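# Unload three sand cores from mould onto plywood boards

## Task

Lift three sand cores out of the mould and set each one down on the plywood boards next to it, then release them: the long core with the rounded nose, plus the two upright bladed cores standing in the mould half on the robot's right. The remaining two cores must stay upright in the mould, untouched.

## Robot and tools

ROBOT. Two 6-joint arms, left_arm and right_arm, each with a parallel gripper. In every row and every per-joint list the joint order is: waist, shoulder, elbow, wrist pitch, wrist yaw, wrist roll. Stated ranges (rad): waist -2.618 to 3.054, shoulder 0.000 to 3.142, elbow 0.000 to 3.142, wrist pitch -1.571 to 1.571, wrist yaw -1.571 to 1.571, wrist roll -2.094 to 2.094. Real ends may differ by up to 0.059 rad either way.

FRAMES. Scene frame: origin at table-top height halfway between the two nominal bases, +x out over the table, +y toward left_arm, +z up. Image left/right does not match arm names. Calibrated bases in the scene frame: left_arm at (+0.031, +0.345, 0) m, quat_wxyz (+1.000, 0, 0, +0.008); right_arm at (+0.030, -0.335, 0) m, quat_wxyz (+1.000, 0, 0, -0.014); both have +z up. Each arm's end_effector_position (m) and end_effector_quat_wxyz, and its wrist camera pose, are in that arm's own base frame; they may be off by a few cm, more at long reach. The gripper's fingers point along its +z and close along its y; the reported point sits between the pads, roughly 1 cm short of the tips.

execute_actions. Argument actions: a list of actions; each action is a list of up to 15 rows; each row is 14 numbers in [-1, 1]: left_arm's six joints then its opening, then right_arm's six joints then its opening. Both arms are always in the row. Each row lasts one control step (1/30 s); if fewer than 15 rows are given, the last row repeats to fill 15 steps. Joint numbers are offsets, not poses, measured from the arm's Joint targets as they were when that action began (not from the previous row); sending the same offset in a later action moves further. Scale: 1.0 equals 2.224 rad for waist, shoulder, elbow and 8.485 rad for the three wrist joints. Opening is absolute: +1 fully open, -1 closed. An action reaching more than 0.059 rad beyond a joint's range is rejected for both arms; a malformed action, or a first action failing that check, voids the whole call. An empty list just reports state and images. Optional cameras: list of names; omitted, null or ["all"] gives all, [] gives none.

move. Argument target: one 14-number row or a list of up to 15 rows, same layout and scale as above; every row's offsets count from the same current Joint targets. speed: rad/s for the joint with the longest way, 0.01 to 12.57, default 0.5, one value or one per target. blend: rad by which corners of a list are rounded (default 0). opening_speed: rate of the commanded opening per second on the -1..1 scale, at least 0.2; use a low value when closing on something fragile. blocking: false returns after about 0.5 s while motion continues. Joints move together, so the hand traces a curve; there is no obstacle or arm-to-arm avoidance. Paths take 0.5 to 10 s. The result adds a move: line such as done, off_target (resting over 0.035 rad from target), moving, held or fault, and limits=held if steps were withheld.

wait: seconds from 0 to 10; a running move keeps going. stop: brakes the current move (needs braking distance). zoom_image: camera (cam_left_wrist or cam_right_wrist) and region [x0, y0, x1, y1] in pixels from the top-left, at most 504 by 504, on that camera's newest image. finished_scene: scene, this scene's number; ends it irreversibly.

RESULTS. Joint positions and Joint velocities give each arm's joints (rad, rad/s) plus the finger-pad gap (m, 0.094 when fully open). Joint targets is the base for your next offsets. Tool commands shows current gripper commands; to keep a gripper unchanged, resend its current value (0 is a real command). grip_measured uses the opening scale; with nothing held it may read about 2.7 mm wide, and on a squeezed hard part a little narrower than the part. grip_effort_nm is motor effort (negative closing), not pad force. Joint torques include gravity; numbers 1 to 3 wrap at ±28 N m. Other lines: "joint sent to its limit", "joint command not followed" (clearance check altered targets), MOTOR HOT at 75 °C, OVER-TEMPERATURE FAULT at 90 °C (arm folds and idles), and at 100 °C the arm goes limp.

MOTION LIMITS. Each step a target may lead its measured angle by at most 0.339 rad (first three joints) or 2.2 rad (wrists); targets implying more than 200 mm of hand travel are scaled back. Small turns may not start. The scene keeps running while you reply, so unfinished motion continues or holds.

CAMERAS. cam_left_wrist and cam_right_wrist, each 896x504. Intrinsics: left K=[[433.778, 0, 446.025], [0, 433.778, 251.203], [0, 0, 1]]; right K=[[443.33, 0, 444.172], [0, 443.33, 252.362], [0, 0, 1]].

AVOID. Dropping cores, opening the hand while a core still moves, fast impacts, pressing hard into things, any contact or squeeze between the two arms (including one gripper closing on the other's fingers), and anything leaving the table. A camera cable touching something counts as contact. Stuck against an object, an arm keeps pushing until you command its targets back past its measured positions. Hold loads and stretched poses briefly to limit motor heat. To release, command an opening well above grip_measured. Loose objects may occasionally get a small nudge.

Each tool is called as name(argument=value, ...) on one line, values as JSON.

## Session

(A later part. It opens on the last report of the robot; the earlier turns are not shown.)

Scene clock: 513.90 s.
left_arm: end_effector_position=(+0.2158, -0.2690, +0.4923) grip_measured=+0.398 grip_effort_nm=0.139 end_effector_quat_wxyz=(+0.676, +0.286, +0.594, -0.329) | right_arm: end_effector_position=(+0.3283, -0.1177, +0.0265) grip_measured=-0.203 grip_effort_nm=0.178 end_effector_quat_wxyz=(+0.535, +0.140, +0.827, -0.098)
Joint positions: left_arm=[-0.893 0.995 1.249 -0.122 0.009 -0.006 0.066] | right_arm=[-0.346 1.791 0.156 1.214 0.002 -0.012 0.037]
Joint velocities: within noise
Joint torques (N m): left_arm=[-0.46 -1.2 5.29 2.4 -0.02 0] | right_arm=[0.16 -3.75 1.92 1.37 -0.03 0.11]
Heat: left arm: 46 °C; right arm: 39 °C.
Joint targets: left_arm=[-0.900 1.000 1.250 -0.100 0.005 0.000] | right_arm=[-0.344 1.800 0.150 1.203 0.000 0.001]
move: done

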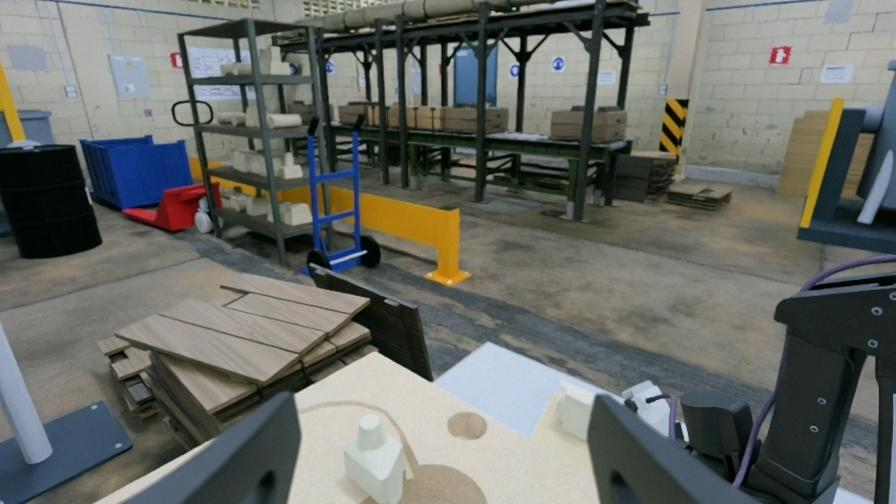

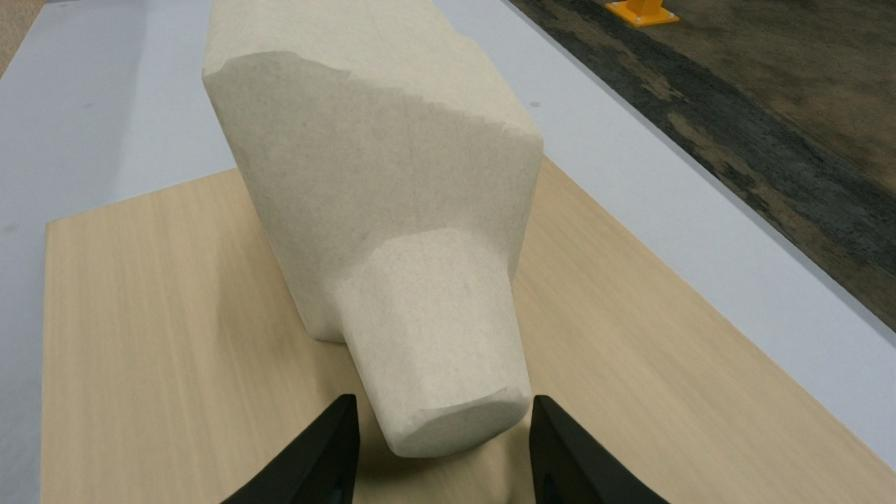

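move(target=[[0,0,0,0,0,0,0.4,0,0,0,0,0,0,0.1],[0,0,0,0,0,0,0.4,0,-0.3147,0.0292,-0.1017,0,0,0.1],[0,0,0,0,0,0,0.4,0,-0.3687,0.5036,-0.2148,0,0,0.1]], speed=[0.3,0.3,0.6])

Scene clock: 527.00 s.
left_arm: end_effector_position=(+0.2158, -0.2690, +0.4923) grip_measured=+0.398 grip_effort_nm=0.139 end_effector_quat_wxyz=(+0.676, +0.286, +0.594, -0.329) | right_arm: end_effector_position=(+0.3092, -0.1108, +0.3761) grip_measured=+0.097 grip_effort_nm=0.173 end_effector_quat_wxyz=(+0.566, +0.139, +0.807, -0.102)
Joint positions: left_arm=[-0.893 0.995 1.249 -0.122 0.009 -0.006 0.066] | right_arm=[-0.346 0.984 1.249 -0.611 0.002 -0.007 0.052]
Joint velocities: within noise
Joint torques (N m): left_arm=[-0.38 -1.11 5.29 2.42 -0.02 0.01] | right_arm=[0.16 -1.69 7.43 1.39 -0.03 0.05]
Heat: left arm: 46 °C; right arm: 40 °C.
Joint targets: left_arm=[-0.900 1.000 1.250 -0.100 0.005 0.000] | right_arm=[-0.344 0.980 1.270 -0.620 0.000 0.001]
move: done

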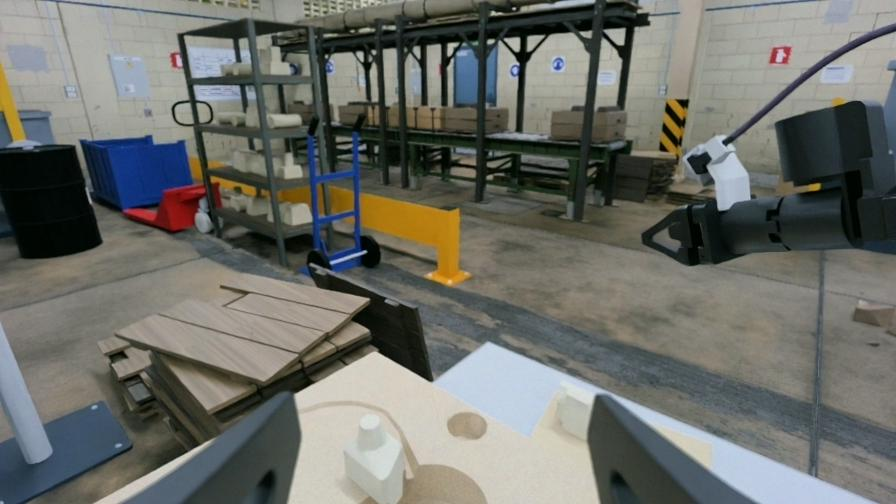

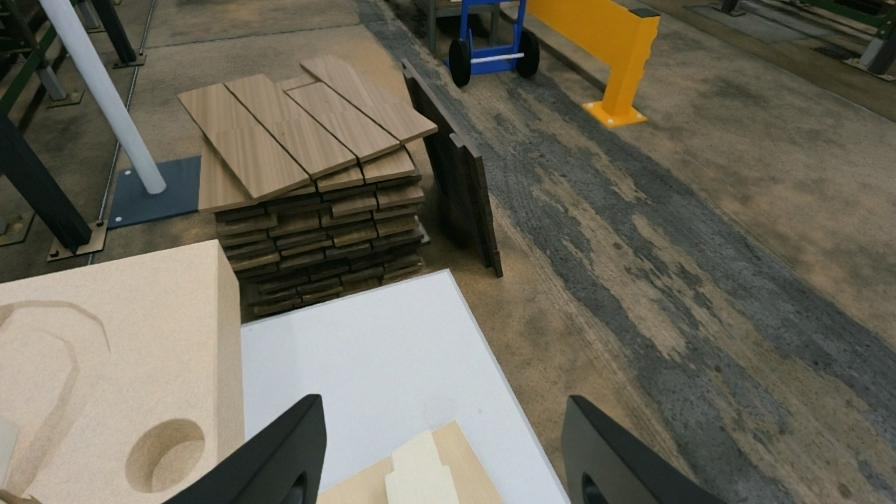

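move(target=[0,0,0,0,0,0,0.4,0.3255,0.526,0.4924,-0.053,0,0,0.5], speed=0.7)

Scene clock: 539.70 s.
left_arm: end_effector_position=(+0.2158, -0.2690, +0.4923) grip_measured=+0.398 grip_effort_nm=0.134 end_effector_quat_wxyz=(+0.676, +0.286, +0.594, -0.329) | right_arm: end_effector_position=(+0.5125, +0.2093, +0.2561) grip_measured=+0.497 grip_effort_nm=0.178 end_effector_quat_wxyz=(+0.339, -0.183, +0.921, +0.066)
Joint positions: left_arm=[-0.893 0.995 1.249 -0.122 0.009 -0.006 0.066] | right_arm=[0.386 2.146 2.337 -1.058 -0.001 -0.006 0.07]
Joint velocities: within noise
Joint torques (N m): left_arm=[-0.61 -1.03 5.41 2.39 -0.01 0] | right_arm=[-0.54 -9.99 7.9 1 0 0.04]
Heat: left arm: 46 °C; right arm: 41 °C.
Joint targets: left_arm=[-0.900 1.000 1.250 -0.100 0.005 0.000] | right_arm=[0.380 2.150 2.366 -1.069 0.000 0.001]
move: done

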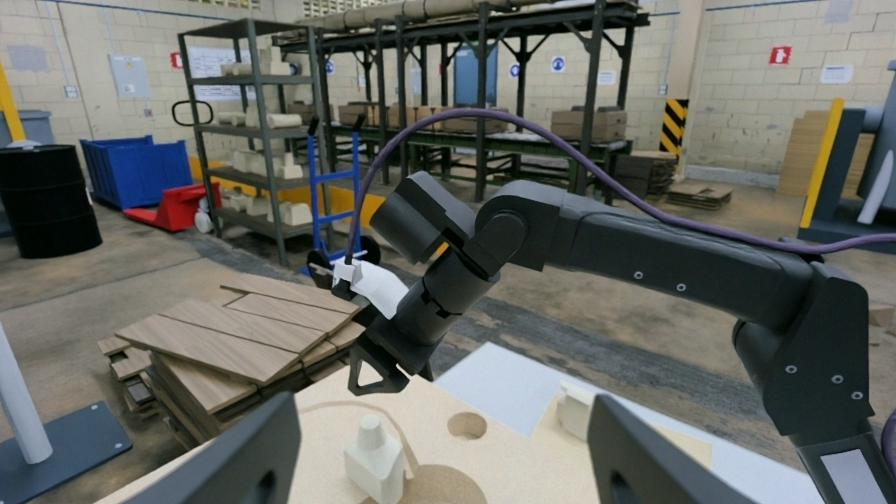

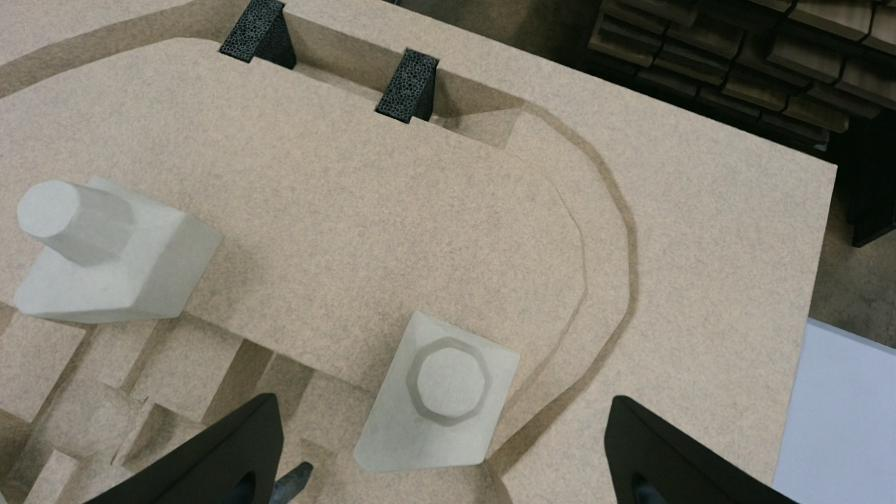

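move(target=[0,0,0,0,0,0,0.4,0.0,-0.0382,-0.1803,0.0394,0,0,0.3], speed=0.4, cameras=["cam_right_wrist"])

Scene clock: 549.17 s.
left_arm: end_effector_position=(+0.2158, -0.2690, +0.4923) grip_measured=+0.398 grip_effort_nm=0.139 end_effector_quat_wxyz=(+0.676, +0.286, +0.594, -0.329) | right_arm: end_effector_position=(+0.5202, +0.2124, +0.1761) grip_measured=+0.303 grip_effort_nm=-0.125 end_effector_quat_wxyz=(+0.324, -0.184, +0.926, +0.063)
Joint positions: left_arm=[-0.893 0.995 1.249 -0.122 0.009 -0.006 0.066] | right_arm=[0.386 2.112 1.973 -0.758 -0.001 -0.006 0.061]
Joint velocities: within noise
Joint torques (N m): left_arm=[-0.5 -1.09 5.34 2.38 -0.04 -0.01] | right_arm=[-0.53 -14.35 5.44 1.31 0 0.04]
Heat: left arm: 46 °C; right arm: 43 °C.
Joint targets: left_arm=[-0.900 1.000 1.250 -0.100 0.005 0.000] | right_arm=[0.380 2.065 1.965 -0.735 0.000 0.001]
move: off_target (right_arm); right_arm: the shoulder is farthest, 0.047 rad from its target
Images, in order (width x height): cam_right_wrist 896x504.

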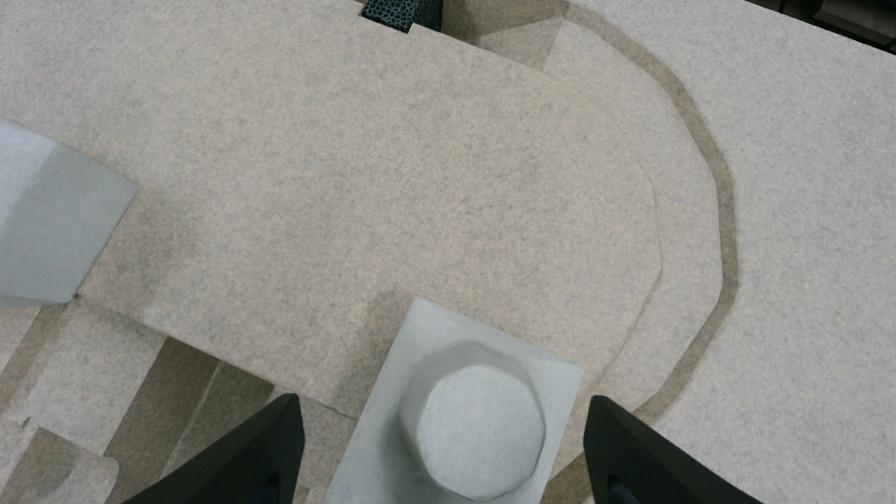

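move(target=[0,0,0,0,0,0,0.4,-0.0067,-0.002,-0.0517,0.013,0,0,0.3], speed=0.3, cameras=["cam_right_wrist"])

Scene clock: 555.10 s.
left_arm: end_effector_position=(+0.2158, -0.2690, +0.4923) grip_measured=+0.398 grip_effort_nm=0.139 end_effector_quat_wxyz=(+0.676, +0.286, +0.594, -0.329) | right_arm: end_effector_position=(+0.5229, +0.2058, +0.1504) grip_measured=+0.303 grip_effort_nm=-0.125 end_effector_quat_wxyz=(+0.325, -0.178, +0.927, +0.062)
Joint positions: left_arm=[-0.893 0.995 1.249 -0.122 0.009 -0.006 0.066] | right_arm=[0.372 2.105 1.859 -0.649 -0.004 -0.005 0.061]
Joint velocities: within noise
Joint torques (N m): left_arm=[-0.55 -1.11 5.3 2.42 -0.01 -0.01] | right_arm=[-0.47 -14.09 5.37 1.34 0.03 0.03]
Heat: left arm: 46 °C; right arm: 49 °C.
Joint targets: left_arm=[-0.900 1.000 1.250 -0.100 0.005 0.000] | right_arm=[0.365 2.061 1.849 -0.625 0.000 0.000]
move: off_target (right_arm); right_arm: the shoulder is farthest, 0.044 rad from its target
Images, in order (width x height): cam_right_wrist 896x504.

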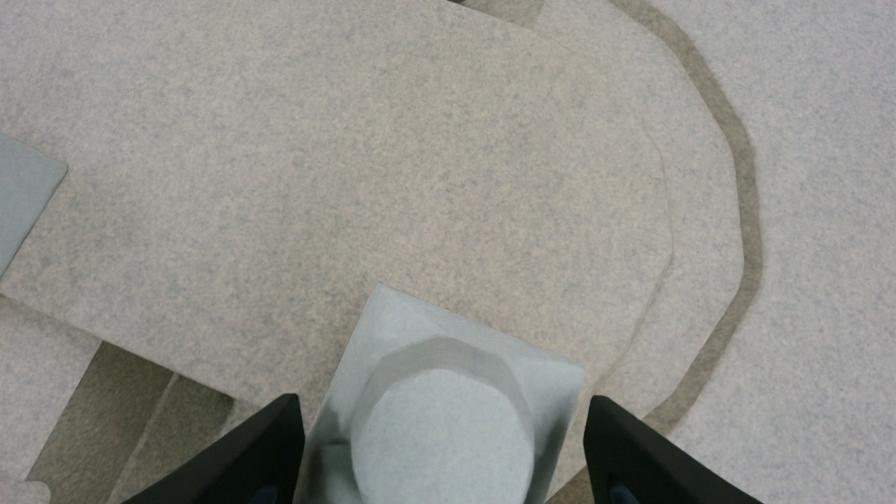

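move(target=[[0,0,0,0,0,0,0.4,0,0,0,0,0,0,-0.5]], opening_speed=0.5, cameras=[])

move(target=[[0,0,0,0,0,0,0.4,0,0.0333,0.0814,-0.0147,0,0,-0.5],[0,0,0,0,0,0,0.4,0,0.0445,0.1578,-0.0312,0,0,-0.5],[0,0,0,0,0,0,0.4,0,0.067,0.241,-0.0477,0,0,-0.5]], speed=0.2)

Scene clock: 564.00 s.
left_arm: end_effector_position=(+0.2158, -0.2690, +0.4923) grip_measured=+0.398 grip_effort_nm=0.139 end_effector_quat_wxyz=(+0.676, +0.286, +0.594, -0.329) | right_arm: end_effector_position=(+0.5239, +0.2065, +0.1564) grip_measured=-0.258 grip_effort_nm=-1.004 end_effector_quat_wxyz=(+0.333, -0.173, +0.925, +0.066)
Joint positions: left_arm=[-0.893 0.995 1.249 -0.122 0.009 -0.006 0.066] | right_arm=[0.372 2.096 1.859 -0.642 -0.006 0.005 0.035]
Joint velocities: within noise
Joint torques (N m): left_arm=[-0.5 -1.16 5.37 2.41 -0.01 0] | right_arm=[-0.64 -13.31 5.39 1.27 0.05 -0.09]
Heat: left arm: 47 °C; right arm: 54 °C.
Joint targets: left_arm=[-0.900 1.000 1.250 -0.100 0.005 0.000] | right_arm=[0.365 2.061 1.849 -0.625 0.000 0.001]
move: done
No camera images: "cameras" was empty.

Scene clock: 567.37 s.
left_arm: end_effector_position=(+0.2158, -0.2690, +0.4923) grip_measured=+0.398 grip_effort_nm=0.129 end_effector_quat_wxyz=(+0.676, +0.286, +0.594, -0.329) | right_arm: end_effector_position=(+0.5211, +0.2051, +0.2230) grip_measured=-0.262 grip_effort_nm=-1.004 end_effector_quat_wxyz=(+0.308, -0.174, +0.933, +0.061)
Joint positions: left_arm=[-0.893 0.995 1.249 -0.122 0.009 -0.006 0.066] | right_arm=[0.372 2.207 2.338 -1.063 -0.005 0.005 0.035]
Joint velocities: within noise
Joint torques (N m): left_arm=[-0.53 -1.09 5.33 2.41 -0.03 0] | right_arm=[-0.64 -10.54 9.5 1.34 0.03 -0.09]
Heat: left arm: 47 °C; right arm: 53 °C.
Joint targets: left_arm=[-0.900 1.000 1.250 -0.100 0.005 0.000] | right_arm=[0.365 2.210 2.386 -1.030 0.000 0.000]
move: off_target (right_arm); right_arm: the elbow is farthest, 0.047 rad from its target

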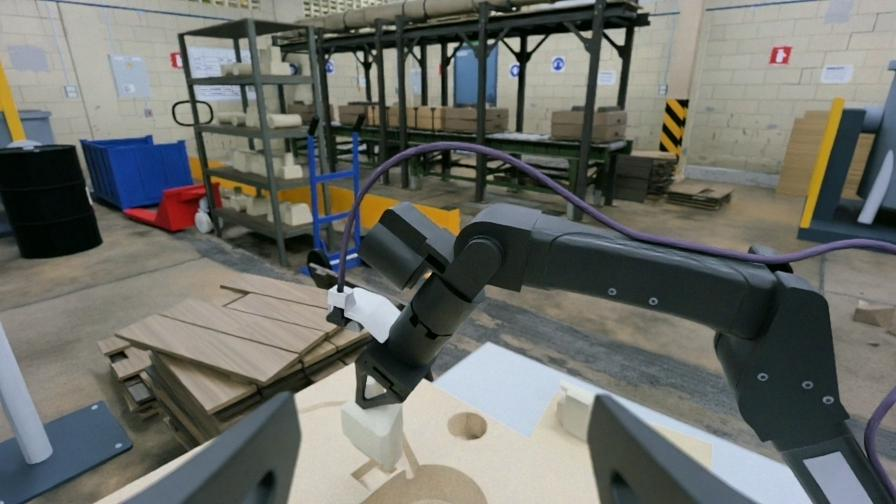

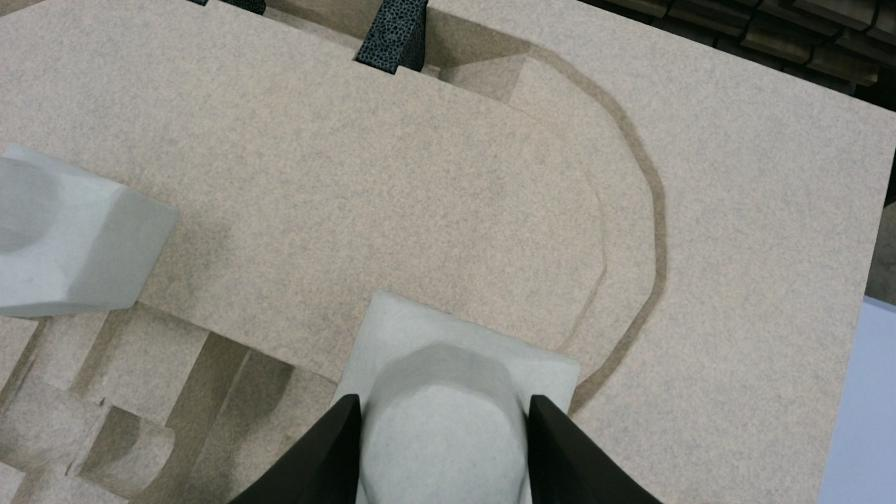

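move(target=[[0,0,0,0,0,0,0.4,0,-0.4182,-0.4388,0.0177,0,0,-0.5],[0,0,0,0,0,0,0.4,-0.3934,-0.4182,-0.4388,0.0177,0,0,-0.5]], speed=0.5, blend=0.1)

Scene clock: 586.90 s.
left_arm: end_effector_position=(+0.2158, -0.2690, +0.4923) grip_measured=+0.398 grip_effort_nm=0.139 end_effector_quat_wxyz=(+0.676, +0.286, +0.594, -0.329) | right_arm: end_effector_position=(+0.3093, -0.1728, +0.2670) grip_measured=-0.262 grip_effort_nm=-1.004 end_effector_quat_wxyz=(+0.336, +0.239, +0.907, -0.089)
Joint positions: left_arm=[-0.893 0.995 1.249 -0.122 0.009 -0.006 0.066] | right_arm=[-0.509 1.317 1.405 -0.949 0.005 0.005 0.035]
Joint velocities: within noise
Joint torques (N m): left_arm=[-0.49 -1.06 5.35 2.4 -0.02 -0.01] | right_arm=[0.02 -7.02 6.15 1.79 -0.05 -0.09]
Heat: left arm: 47 °C; right arm: 51 °C.
Joint targets: left_arm=[-0.900 1.000 1.250 -0.100 0.005 0.000] | right_arm=[-0.510 1.280 1.410 -0.879 0.000 0.000]
move: off_target (right_arm); right_arm: the wrist pitch is farthest, 0.069 rad from its target

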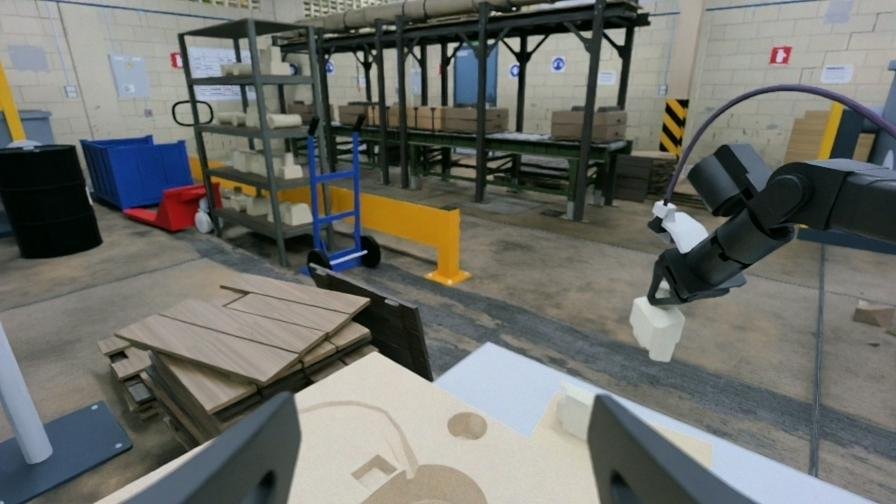

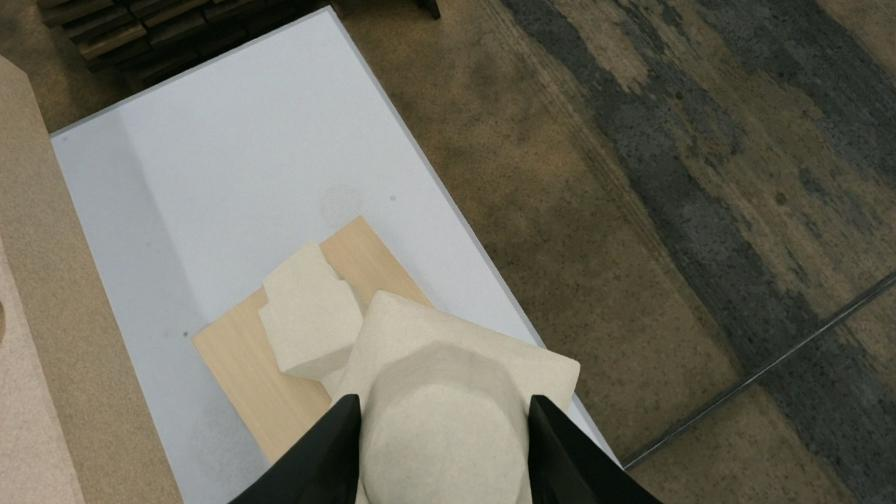

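move(target=[[0,0,0,0,0,0,0.4,0,0.0701,-0.0989,-0.026,0,0,-0.5]], speed=0.25)

Scene clock: 591.63 s.
left_arm: end_effector_position=(+0.2158, -0.2690, +0.4923) grip_measured=+0.398 grip_effort_nm=0.139 end_effector_quat_wxyz=(+0.676, +0.286, +0.594, -0.329) | right_arm: end_effector_position=(+0.2528, -0.1410, +0.1325) grip_measured=-0.262 grip_effort_nm=-1.004 end_effector_quat_wxyz=(+0.100, +0.253, +0.962, -0.028)
Joint positions: left_arm=[-0.893 0.995 1.249 -0.122 0.009 -0.006 0.066] | right_arm=[-0.509 1.442 1.182 -1.103 0.004 0.005 0.035]
Joint velocities: within noise
Joint torques (N m): left_arm=[-0.44 -1.07 5.31 2.42 -0.03 0.01] | right_arm=[-0.1 -5.09 6.05 0.47 -0.05 -0.1]
Heat: left arm: 47 °C; right arm: 48 °C.
Joint targets: left_arm=[-0.900 1.000 1.250 -0.100 0.005 0.000] | right_arm=[-0.510 1.436 1.190 -1.100 0.000 0.000]
move: done

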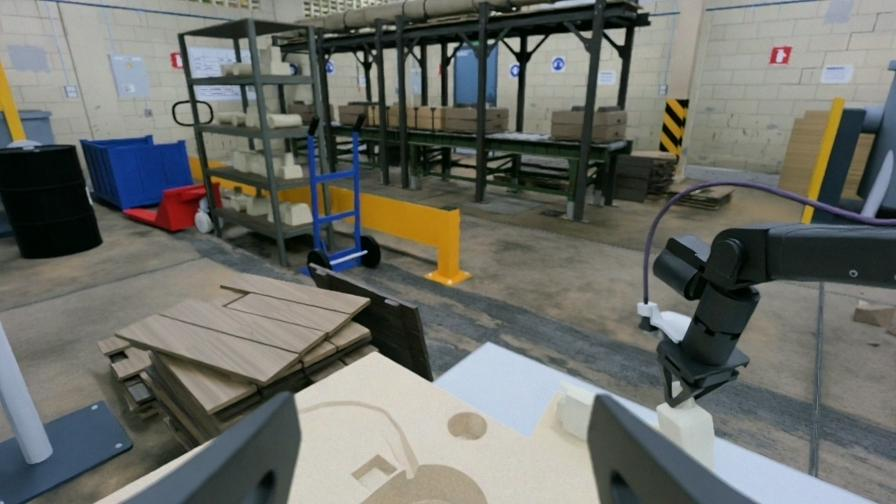

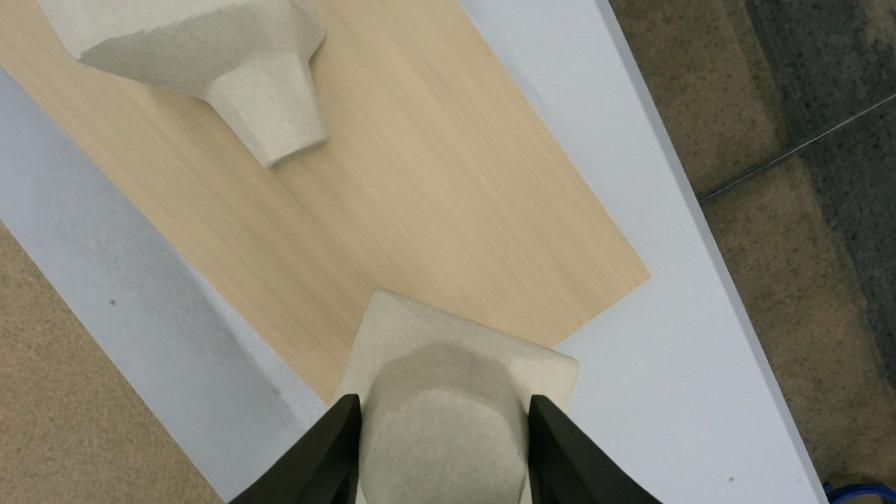

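move(target=[[0,0,0,0,0,0,0.4,-0.0121,0.1025,0.0899,-0.0012,0,0,-0.5]], speed=0.25)

Scene clock: 598.63 s.
left_arm: end_effector_position=(+0.2158, -0.2690, +0.4923) grip_measured=+0.398 grip_effort_nm=0.139 end_effector_quat_wxyz=(+0.676, +0.286, +0.594, -0.329) | right_arm: end_effector_position=(+0.2868, -0.1678, +0.1162) grip_measured=-0.262 grip_effort_nm=-1.009 end_effector_quat_wxyz=(+0.070, +0.264, +0.962, -0.021)
Joint positions: left_arm=[-0.893 0.995 1.249 -0.122 0.009 -0.006 0.066] | right_arm=[-0.53 1.664 1.346 -1.106 0.004 0.005 0.035]
Joint velocities: within noise
Joint torques (N m): left_arm=[-0.44 -1.1 5.34 2.4 -0.01 0.01] | right_arm=[-0.53 -6.41 8.84 0.31 -0.05 -0.09]
Heat: left arm: 47 °C; right arm: 45 °C.
Joint targets: left_arm=[-0.900 1.000 1.250 -0.100 0.005 0.000] | right_arm=[-0.537 1.664 1.390 -1.110 0.000 0.000]
move: off_target (right_arm); right_arm: the elbow is farthest, 0.044 rad from its target

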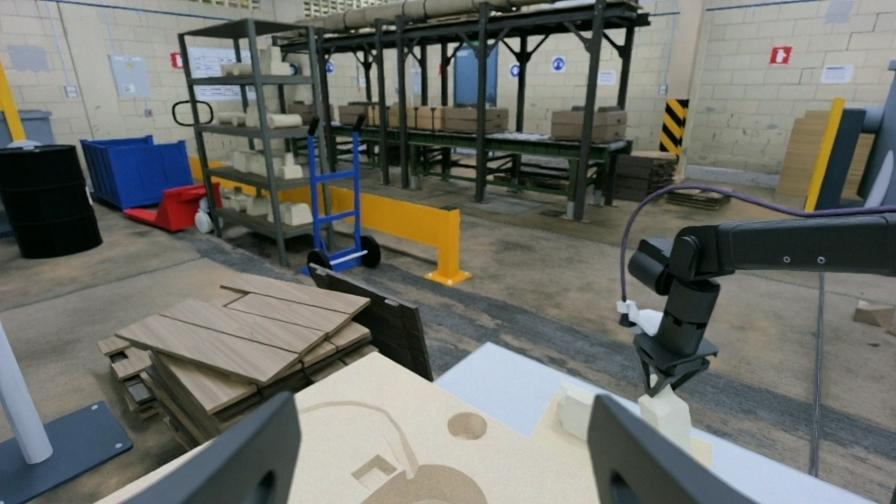

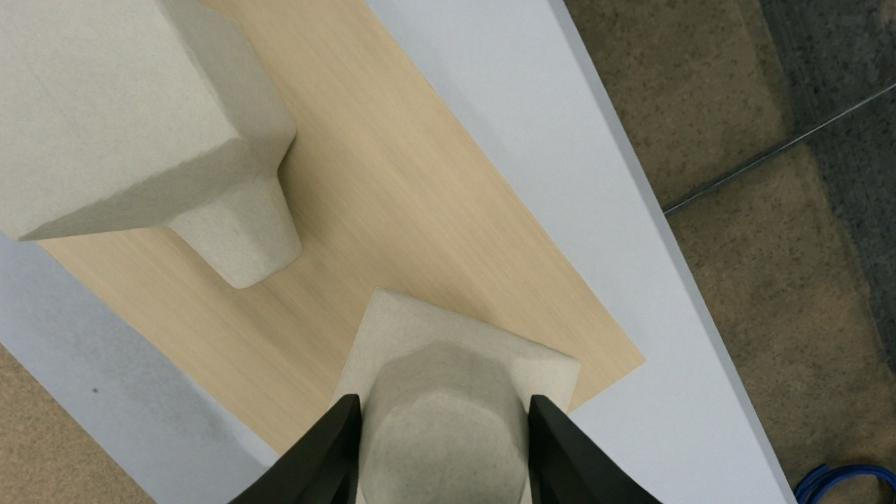

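move(target=[[0,0,0,0,0,0,0.4,0,0.1587,0.1574,-0.0295,0,0,-0.5]], speed=0.2)

Scene clock: 611.73 s.
left_arm: end_effector_position=(+0.2158, -0.2690, +0.4923) grip_measured=+0.398 grip_effort_nm=0.129 end_effector_quat_wxyz=(+0.676, +0.286, +0.594, -0.329) | right_arm: end_effector_position=(+0.3178, -0.1860, +0.0956) grip_measured=-0.262 grip_effort_nm=-1.009 end_effector_quat_wxyz=(-0.029, +0.264, +0.964, +0.006)
Joint positions: left_arm=[-0.893 0.995 1.249 -0.122 0.009 -0.006 0.066] | right_arm=[-0.53 2.005 1.708 -1.332 0.004 0.005 0.035]
Joint velocities: within noise
Joint torques (N m): left_arm=[-0.46 -1.05 5.39 2.41 -0.02 0.02] | right_arm=[-0.61 -7.92 7.6 -0.24 -0.04 -0.08]
Heat: left arm: 47 °C; right arm: 43 °C.
Joint targets: left_arm=[-0.900 1.000 1.250 -0.100 0.005 0.000] | right_arm=[-0.537 2.017 1.740 -1.360 0.000 0.000]
move: done

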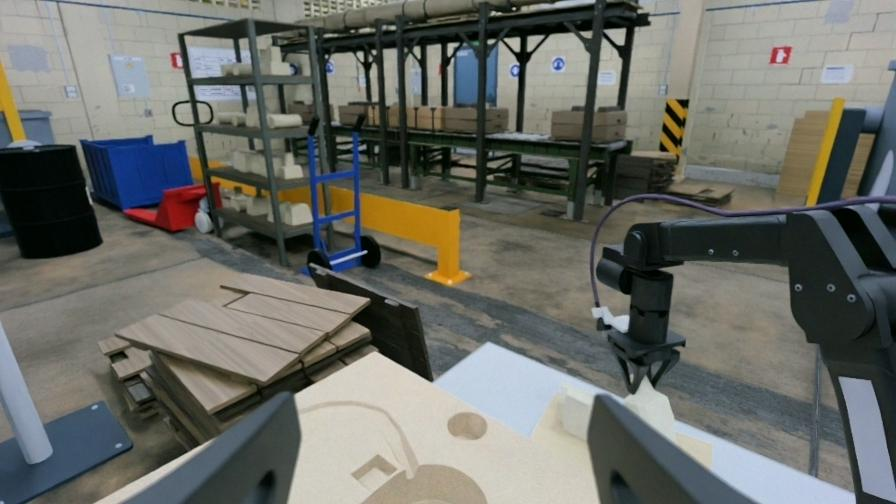

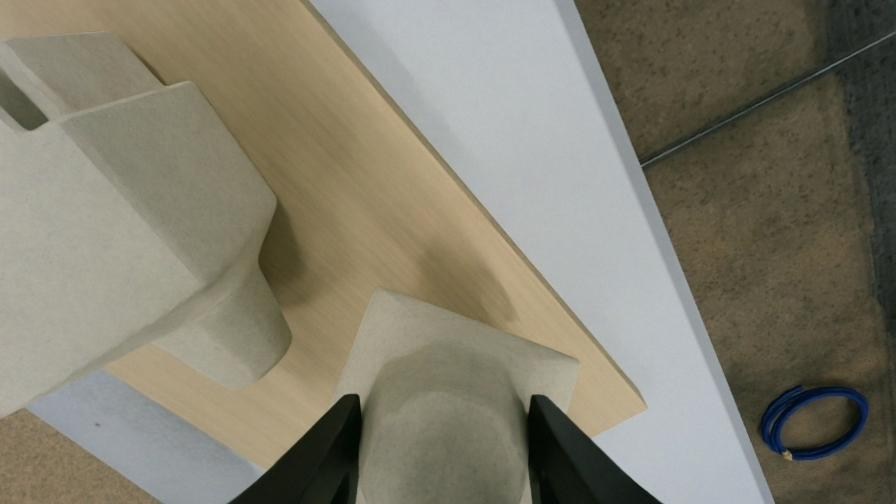

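execute_actions(actions=[], cameras=["cam_left_wrist"])

Scene clock: 632.90 s.
left_arm: end_effector_position=(+0.2158, -0.2690, +0.4923) grip_measured=+0.398 grip_effort_nm=0.139 end_effector_quat_wxyz=(+0.676, +0.286, +0.594, -0.329) | right_arm: end_effector_position=(+0.3177, -0.1859, +0.0956) grip_measured=-0.262 grip_effort_nm=-1.009 end_effector_quat_wxyz=(-0.029, +0.264, +0.964, +0.006)
Joint positions: left_arm=[-0.893 0.995 1.249 -0.122 0.009 -0.006 0.066] | right_arm=[-0.53 2.005 1.708 -1.333 0.004 0.005 0.035]
Joint velocities: within noise
Joint torques (N m): left_arm=[-0.42 -1.18 5.37 2.4 -0.01 0.02] | right_arm=[-0.62 -7.92 7.57 -0.24 -0.05 -0.09]
Heat: left arm: 48 °C; right arm: 45 °C.
Joint targets: left_arm=[-0.900 1.000 1.250 -0.100 0.005 0.000] | right_arm=[-0.537 2.017 1.740 -1.361 0.000 0.000]
Tool commands: left_gripper/opening=+0.4 right_gripper/opening=-0.5
Images, in order (width x height): cam_left_wrist 896x504.

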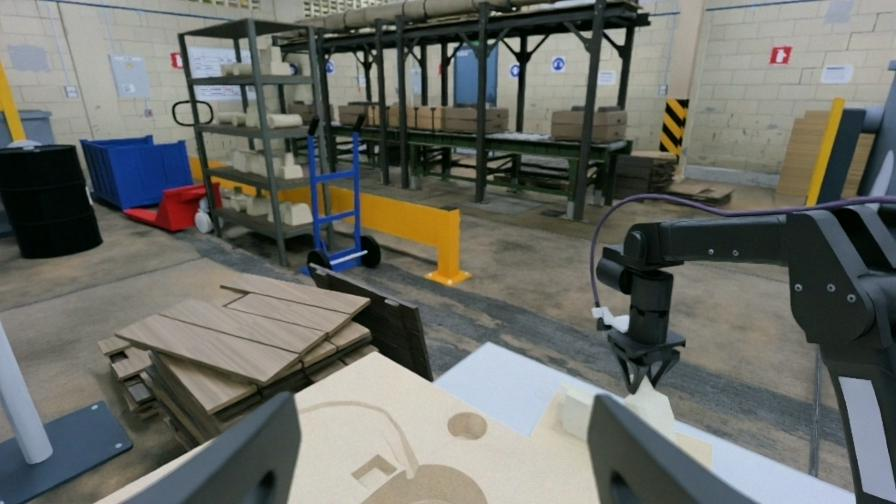

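move(target=[[0,0,0,0,0,0,0.4,0,0.035,0.020,0.0019,0,0,-0.25],[0,0,0,0,0,0,0.4,0,0.0715,0.027,0.009,0,0,-0.25]], speed=0.12, opening_speed=0.3)

zoom_image(camera="cam_left_wrist", region=[480, 340, 760, 500])

Scene clock: 639.67 s.
left_arm: end_effector_position=(+0.2158, -0.2690, +0.4923) grip_measured=+0.398 grip_effort_nm=0.134 end_effector_quat_wxyz=(+0.676, +0.286, +0.594, -0.329) | right_arm: end_effector_position=(+0.3530, -0.2055, +0.0677) grip_measured=-0.246 grip_effort_nm=-0.178 end_effector_quat_wxyz=(-0.008, +0.265, +0.964, +0.004)
Joint positions: left_arm=[-0.893 0.995 1.249 -0.122 0.009 -0.006 0.066] | right_arm=[-0.532 2.14 1.801 -1.25 -0.004 0.005 0.035]
Joint velocities: within noise
Joint torques (N m): left_arm=[-0.44 -1.06 5.3 2.42 -0.03 -0.01] | right_arm=[-0.51 -7.04 5.07 -0.22 0.04 -0.09]
Heat: left arm: 48 °C; right arm: 45 °C.
Joint targets: left_arm=[-0.900 1.000 1.250 -0.100 0.005 0.000] | right_arm=[-0.537 2.176 1.800 -1.284 0.000 0.000]
move: off_target (right_arm); right_arm: the shoulder is farthest, 0.036 rad from its target

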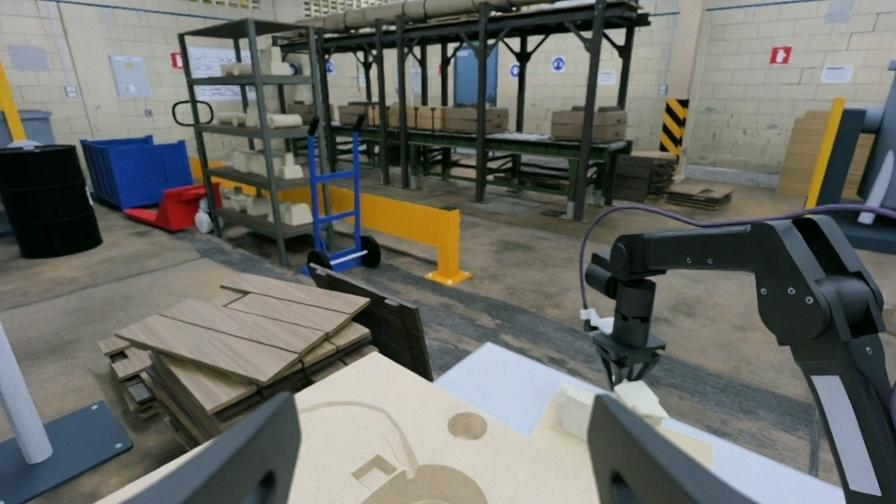

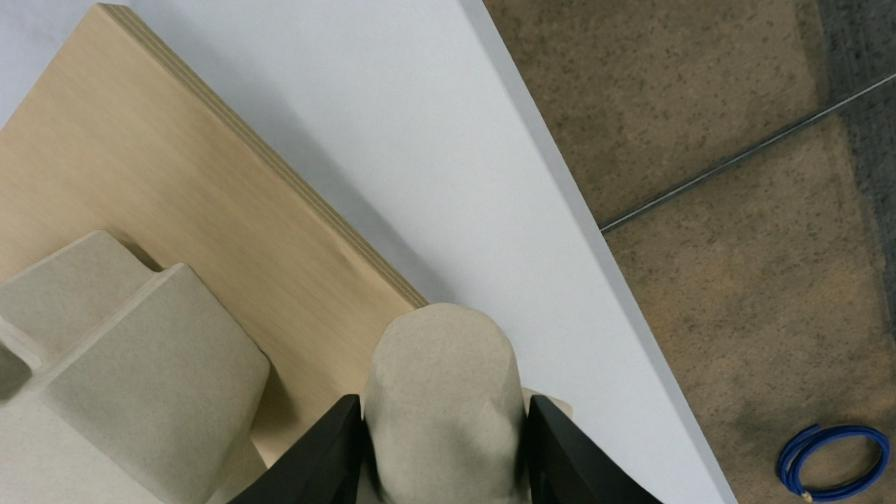

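Scaled by 1.800.

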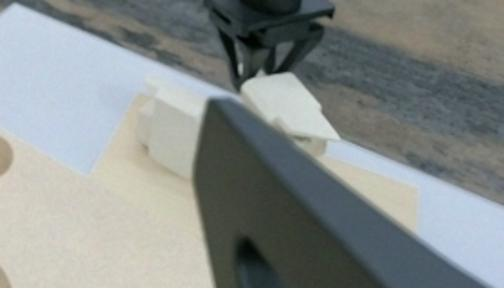

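move(target=[[0,0,0,0,0,0,0.4,0,0.020,0.002,0.0045,0,0,-0.24],[0,0,0,0,0,0,0.4,0,0.030,-0.004,0.0065,0,0,-0.22]], speed=0.1, opening_speed=0.2)

zoom_image(camera="cam_left_wrist", region=[480, 340, 760, 500])

Scene clock: 645.10 s.
left_arm: end_effector_position=(+0.2158, -0.2690, +0.4923) grip_measured=+0.398 grip_effort_nm=0.144 end_effector_quat_wxyz=(+0.676, +0.286, +0.594, -0.329) | right_arm: end_effector_position=(+0.3579, -0.2101, +0.0322) grip_measured=-0.223 grip_effort_nm=0.178 end_effector_quat_wxyz=(-0.027, +0.266, +0.964, +0.008)
Joint positions: left_arm=[-0.893 0.995 1.249 -0.122 0.009 -0.006 0.066] | right_arm=[-0.534 2.229 1.8 -1.199 -0.002 0.004 0.037]
Joint velocities: within noise
Joint torques (N m): left_arm=[-0.46 -1.16 5.42 2.39 -0.02 0.02] | right_arm=[-0.28 -9.21 4.31 -0.27 0.02 -0.08]
Heat: left arm: 48 °C; right arm: 45 °C.
Joint targets: left_arm=[-0.900 1.000 1.250 -0.100 0.005 0.000] | right_arm=[-0.537 2.243 1.791 -1.229 0.000 0.001]
move: done

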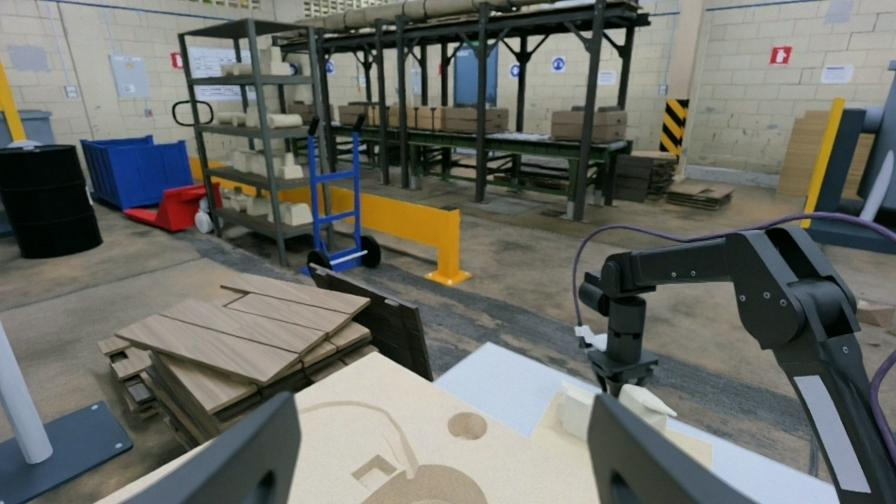

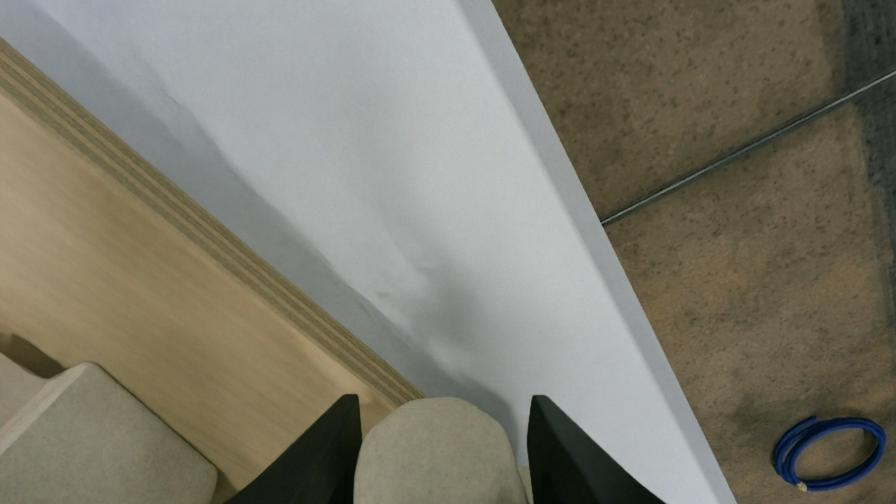

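Scaled by 1.800.

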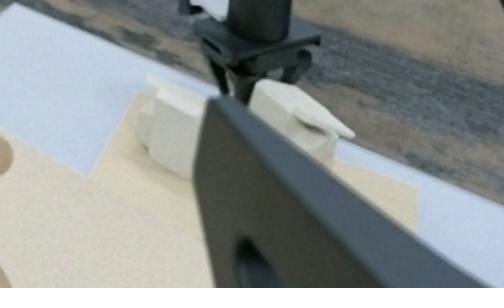

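move(target=[0,0,0,0,0,0,0.4,0,0,0,0,0,0,-0.1], opening_speed=0.2)

move(target=[0,0,0,0,0,0,0.4,0,0,0,0,0,0,0.2], opening_speed=0.5)

zoom_image(camera="cam_left_wrist", region=[480, 340, 760, 500])

Scene clock: 648.43 s.
left_arm: end_effector_position=(+0.2158, -0.2690, +0.4923) grip_measured=+0.398 grip_effort_nm=0.134 end_effector_quat_wxyz=(+0.676, +0.286, +0.594, -0.329) | right_arm: end_effector_position=(+0.3579, -0.2101, +0.0322) grip_measured=-0.103 grip_effort_nm=0.178 end_effector_quat_wxyz=(-0.027, +0.266, +0.964, +0.008)
Joint positions: left_arm=[-0.893 0.995 1.249 -0.122 0.009 -0.006 0.066] | right_arm=[-0.534 2.229 1.8 -1.199 -0.002 0.004 0.042]
Joint velocities: within noise
Joint torques (N m): left_arm=[-0.5 -1.09 5.42 2.42 -0.01 -0.01] | right_arm=[-0.27 -9.21 4.31 -0.27 0.01 -0.07]
Heat: left arm: 48 °C; right arm: 45 °C.
Joint targets: left_arm=[-0.900 1.000 1.250 -0.100 0.005 0.000] | right_arm=[-0.537 2.243 1.791 -1.229 0.000 0.001]
move: done

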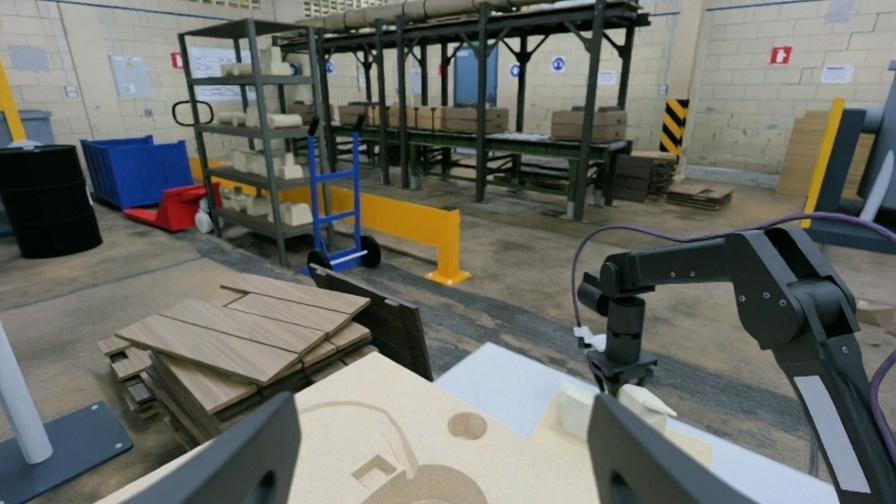

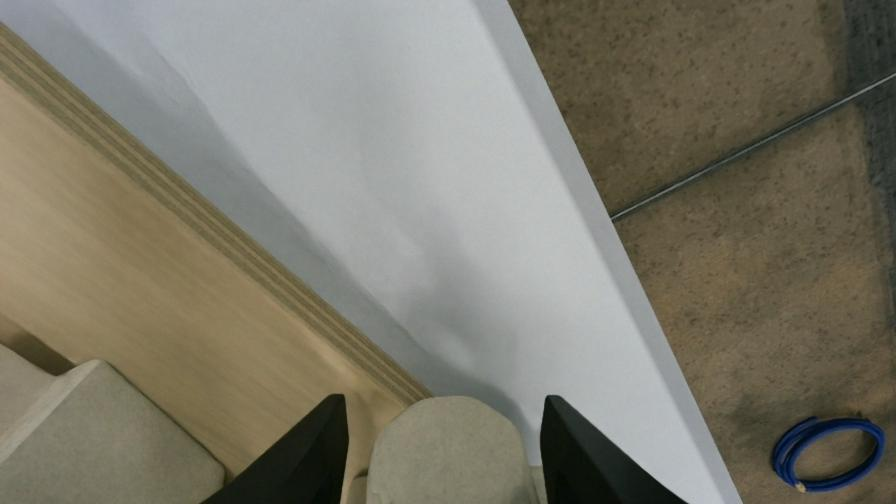

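Scene clock: 649.23 s.
left_arm: end_effector_position=(+0.2158, -0.2690, +0.4923) grip_measured=+0.398 grip_effort_nm=0.134 end_effector_quat_wxyz=(+0.676, +0.286, +0.594, -0.329) | right_arm: end_effector_position=(+0.3557, -0.2088, +0.0323) grip_measured=+0.197 grip_effort_nm=0.178 end_effector_quat_wxyz=(-0.032, +0.266, +0.963, +0.010)
Joint positions: left_arm=[-0.893 0.995 1.249 -0.122 0.009 -0.006 0.066] | right_arm=[-0.534 2.229 1.8 -1.209 -0.002 0.004 0.056]
Joint velocities: within noise
Joint torques (N m): left_arm=[-0.53 -1.13 5.35 2.42 -0.02 -0.01] | right_arm=[-0.28 -9.2 4.27 -0.19 0.01 -0.08]
Heat: left arm: 48 °C; right arm: 46 °C.
Joint targets: left_arm=[-0.900 1.000 1.250 -0.100 0.005 0.000] | right_arm=[-0.537 2.243 1.791 -1.229 0.000 0.001]
move: done

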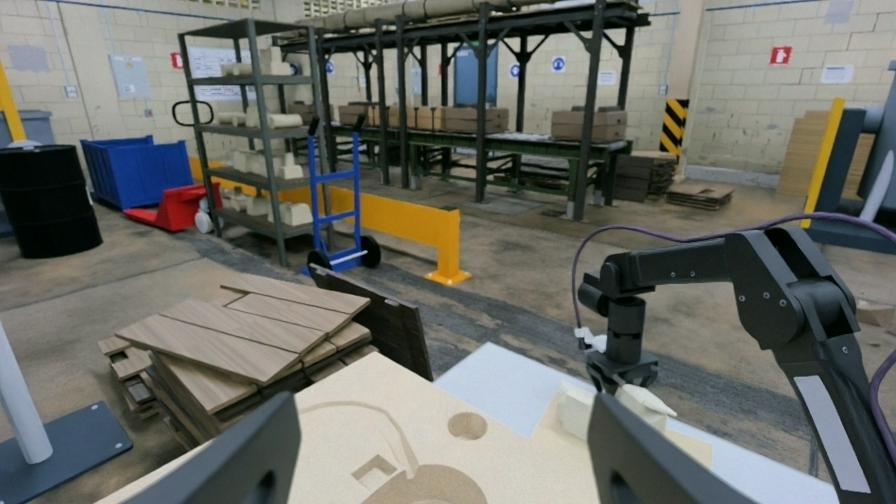

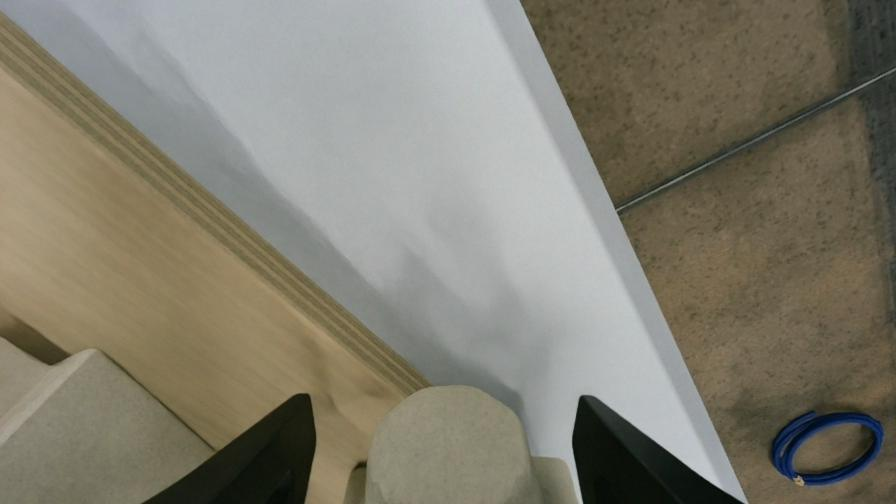

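Scaled by 1.800.

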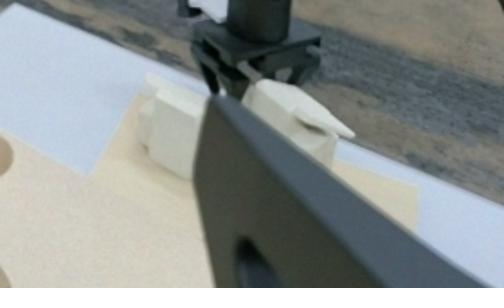

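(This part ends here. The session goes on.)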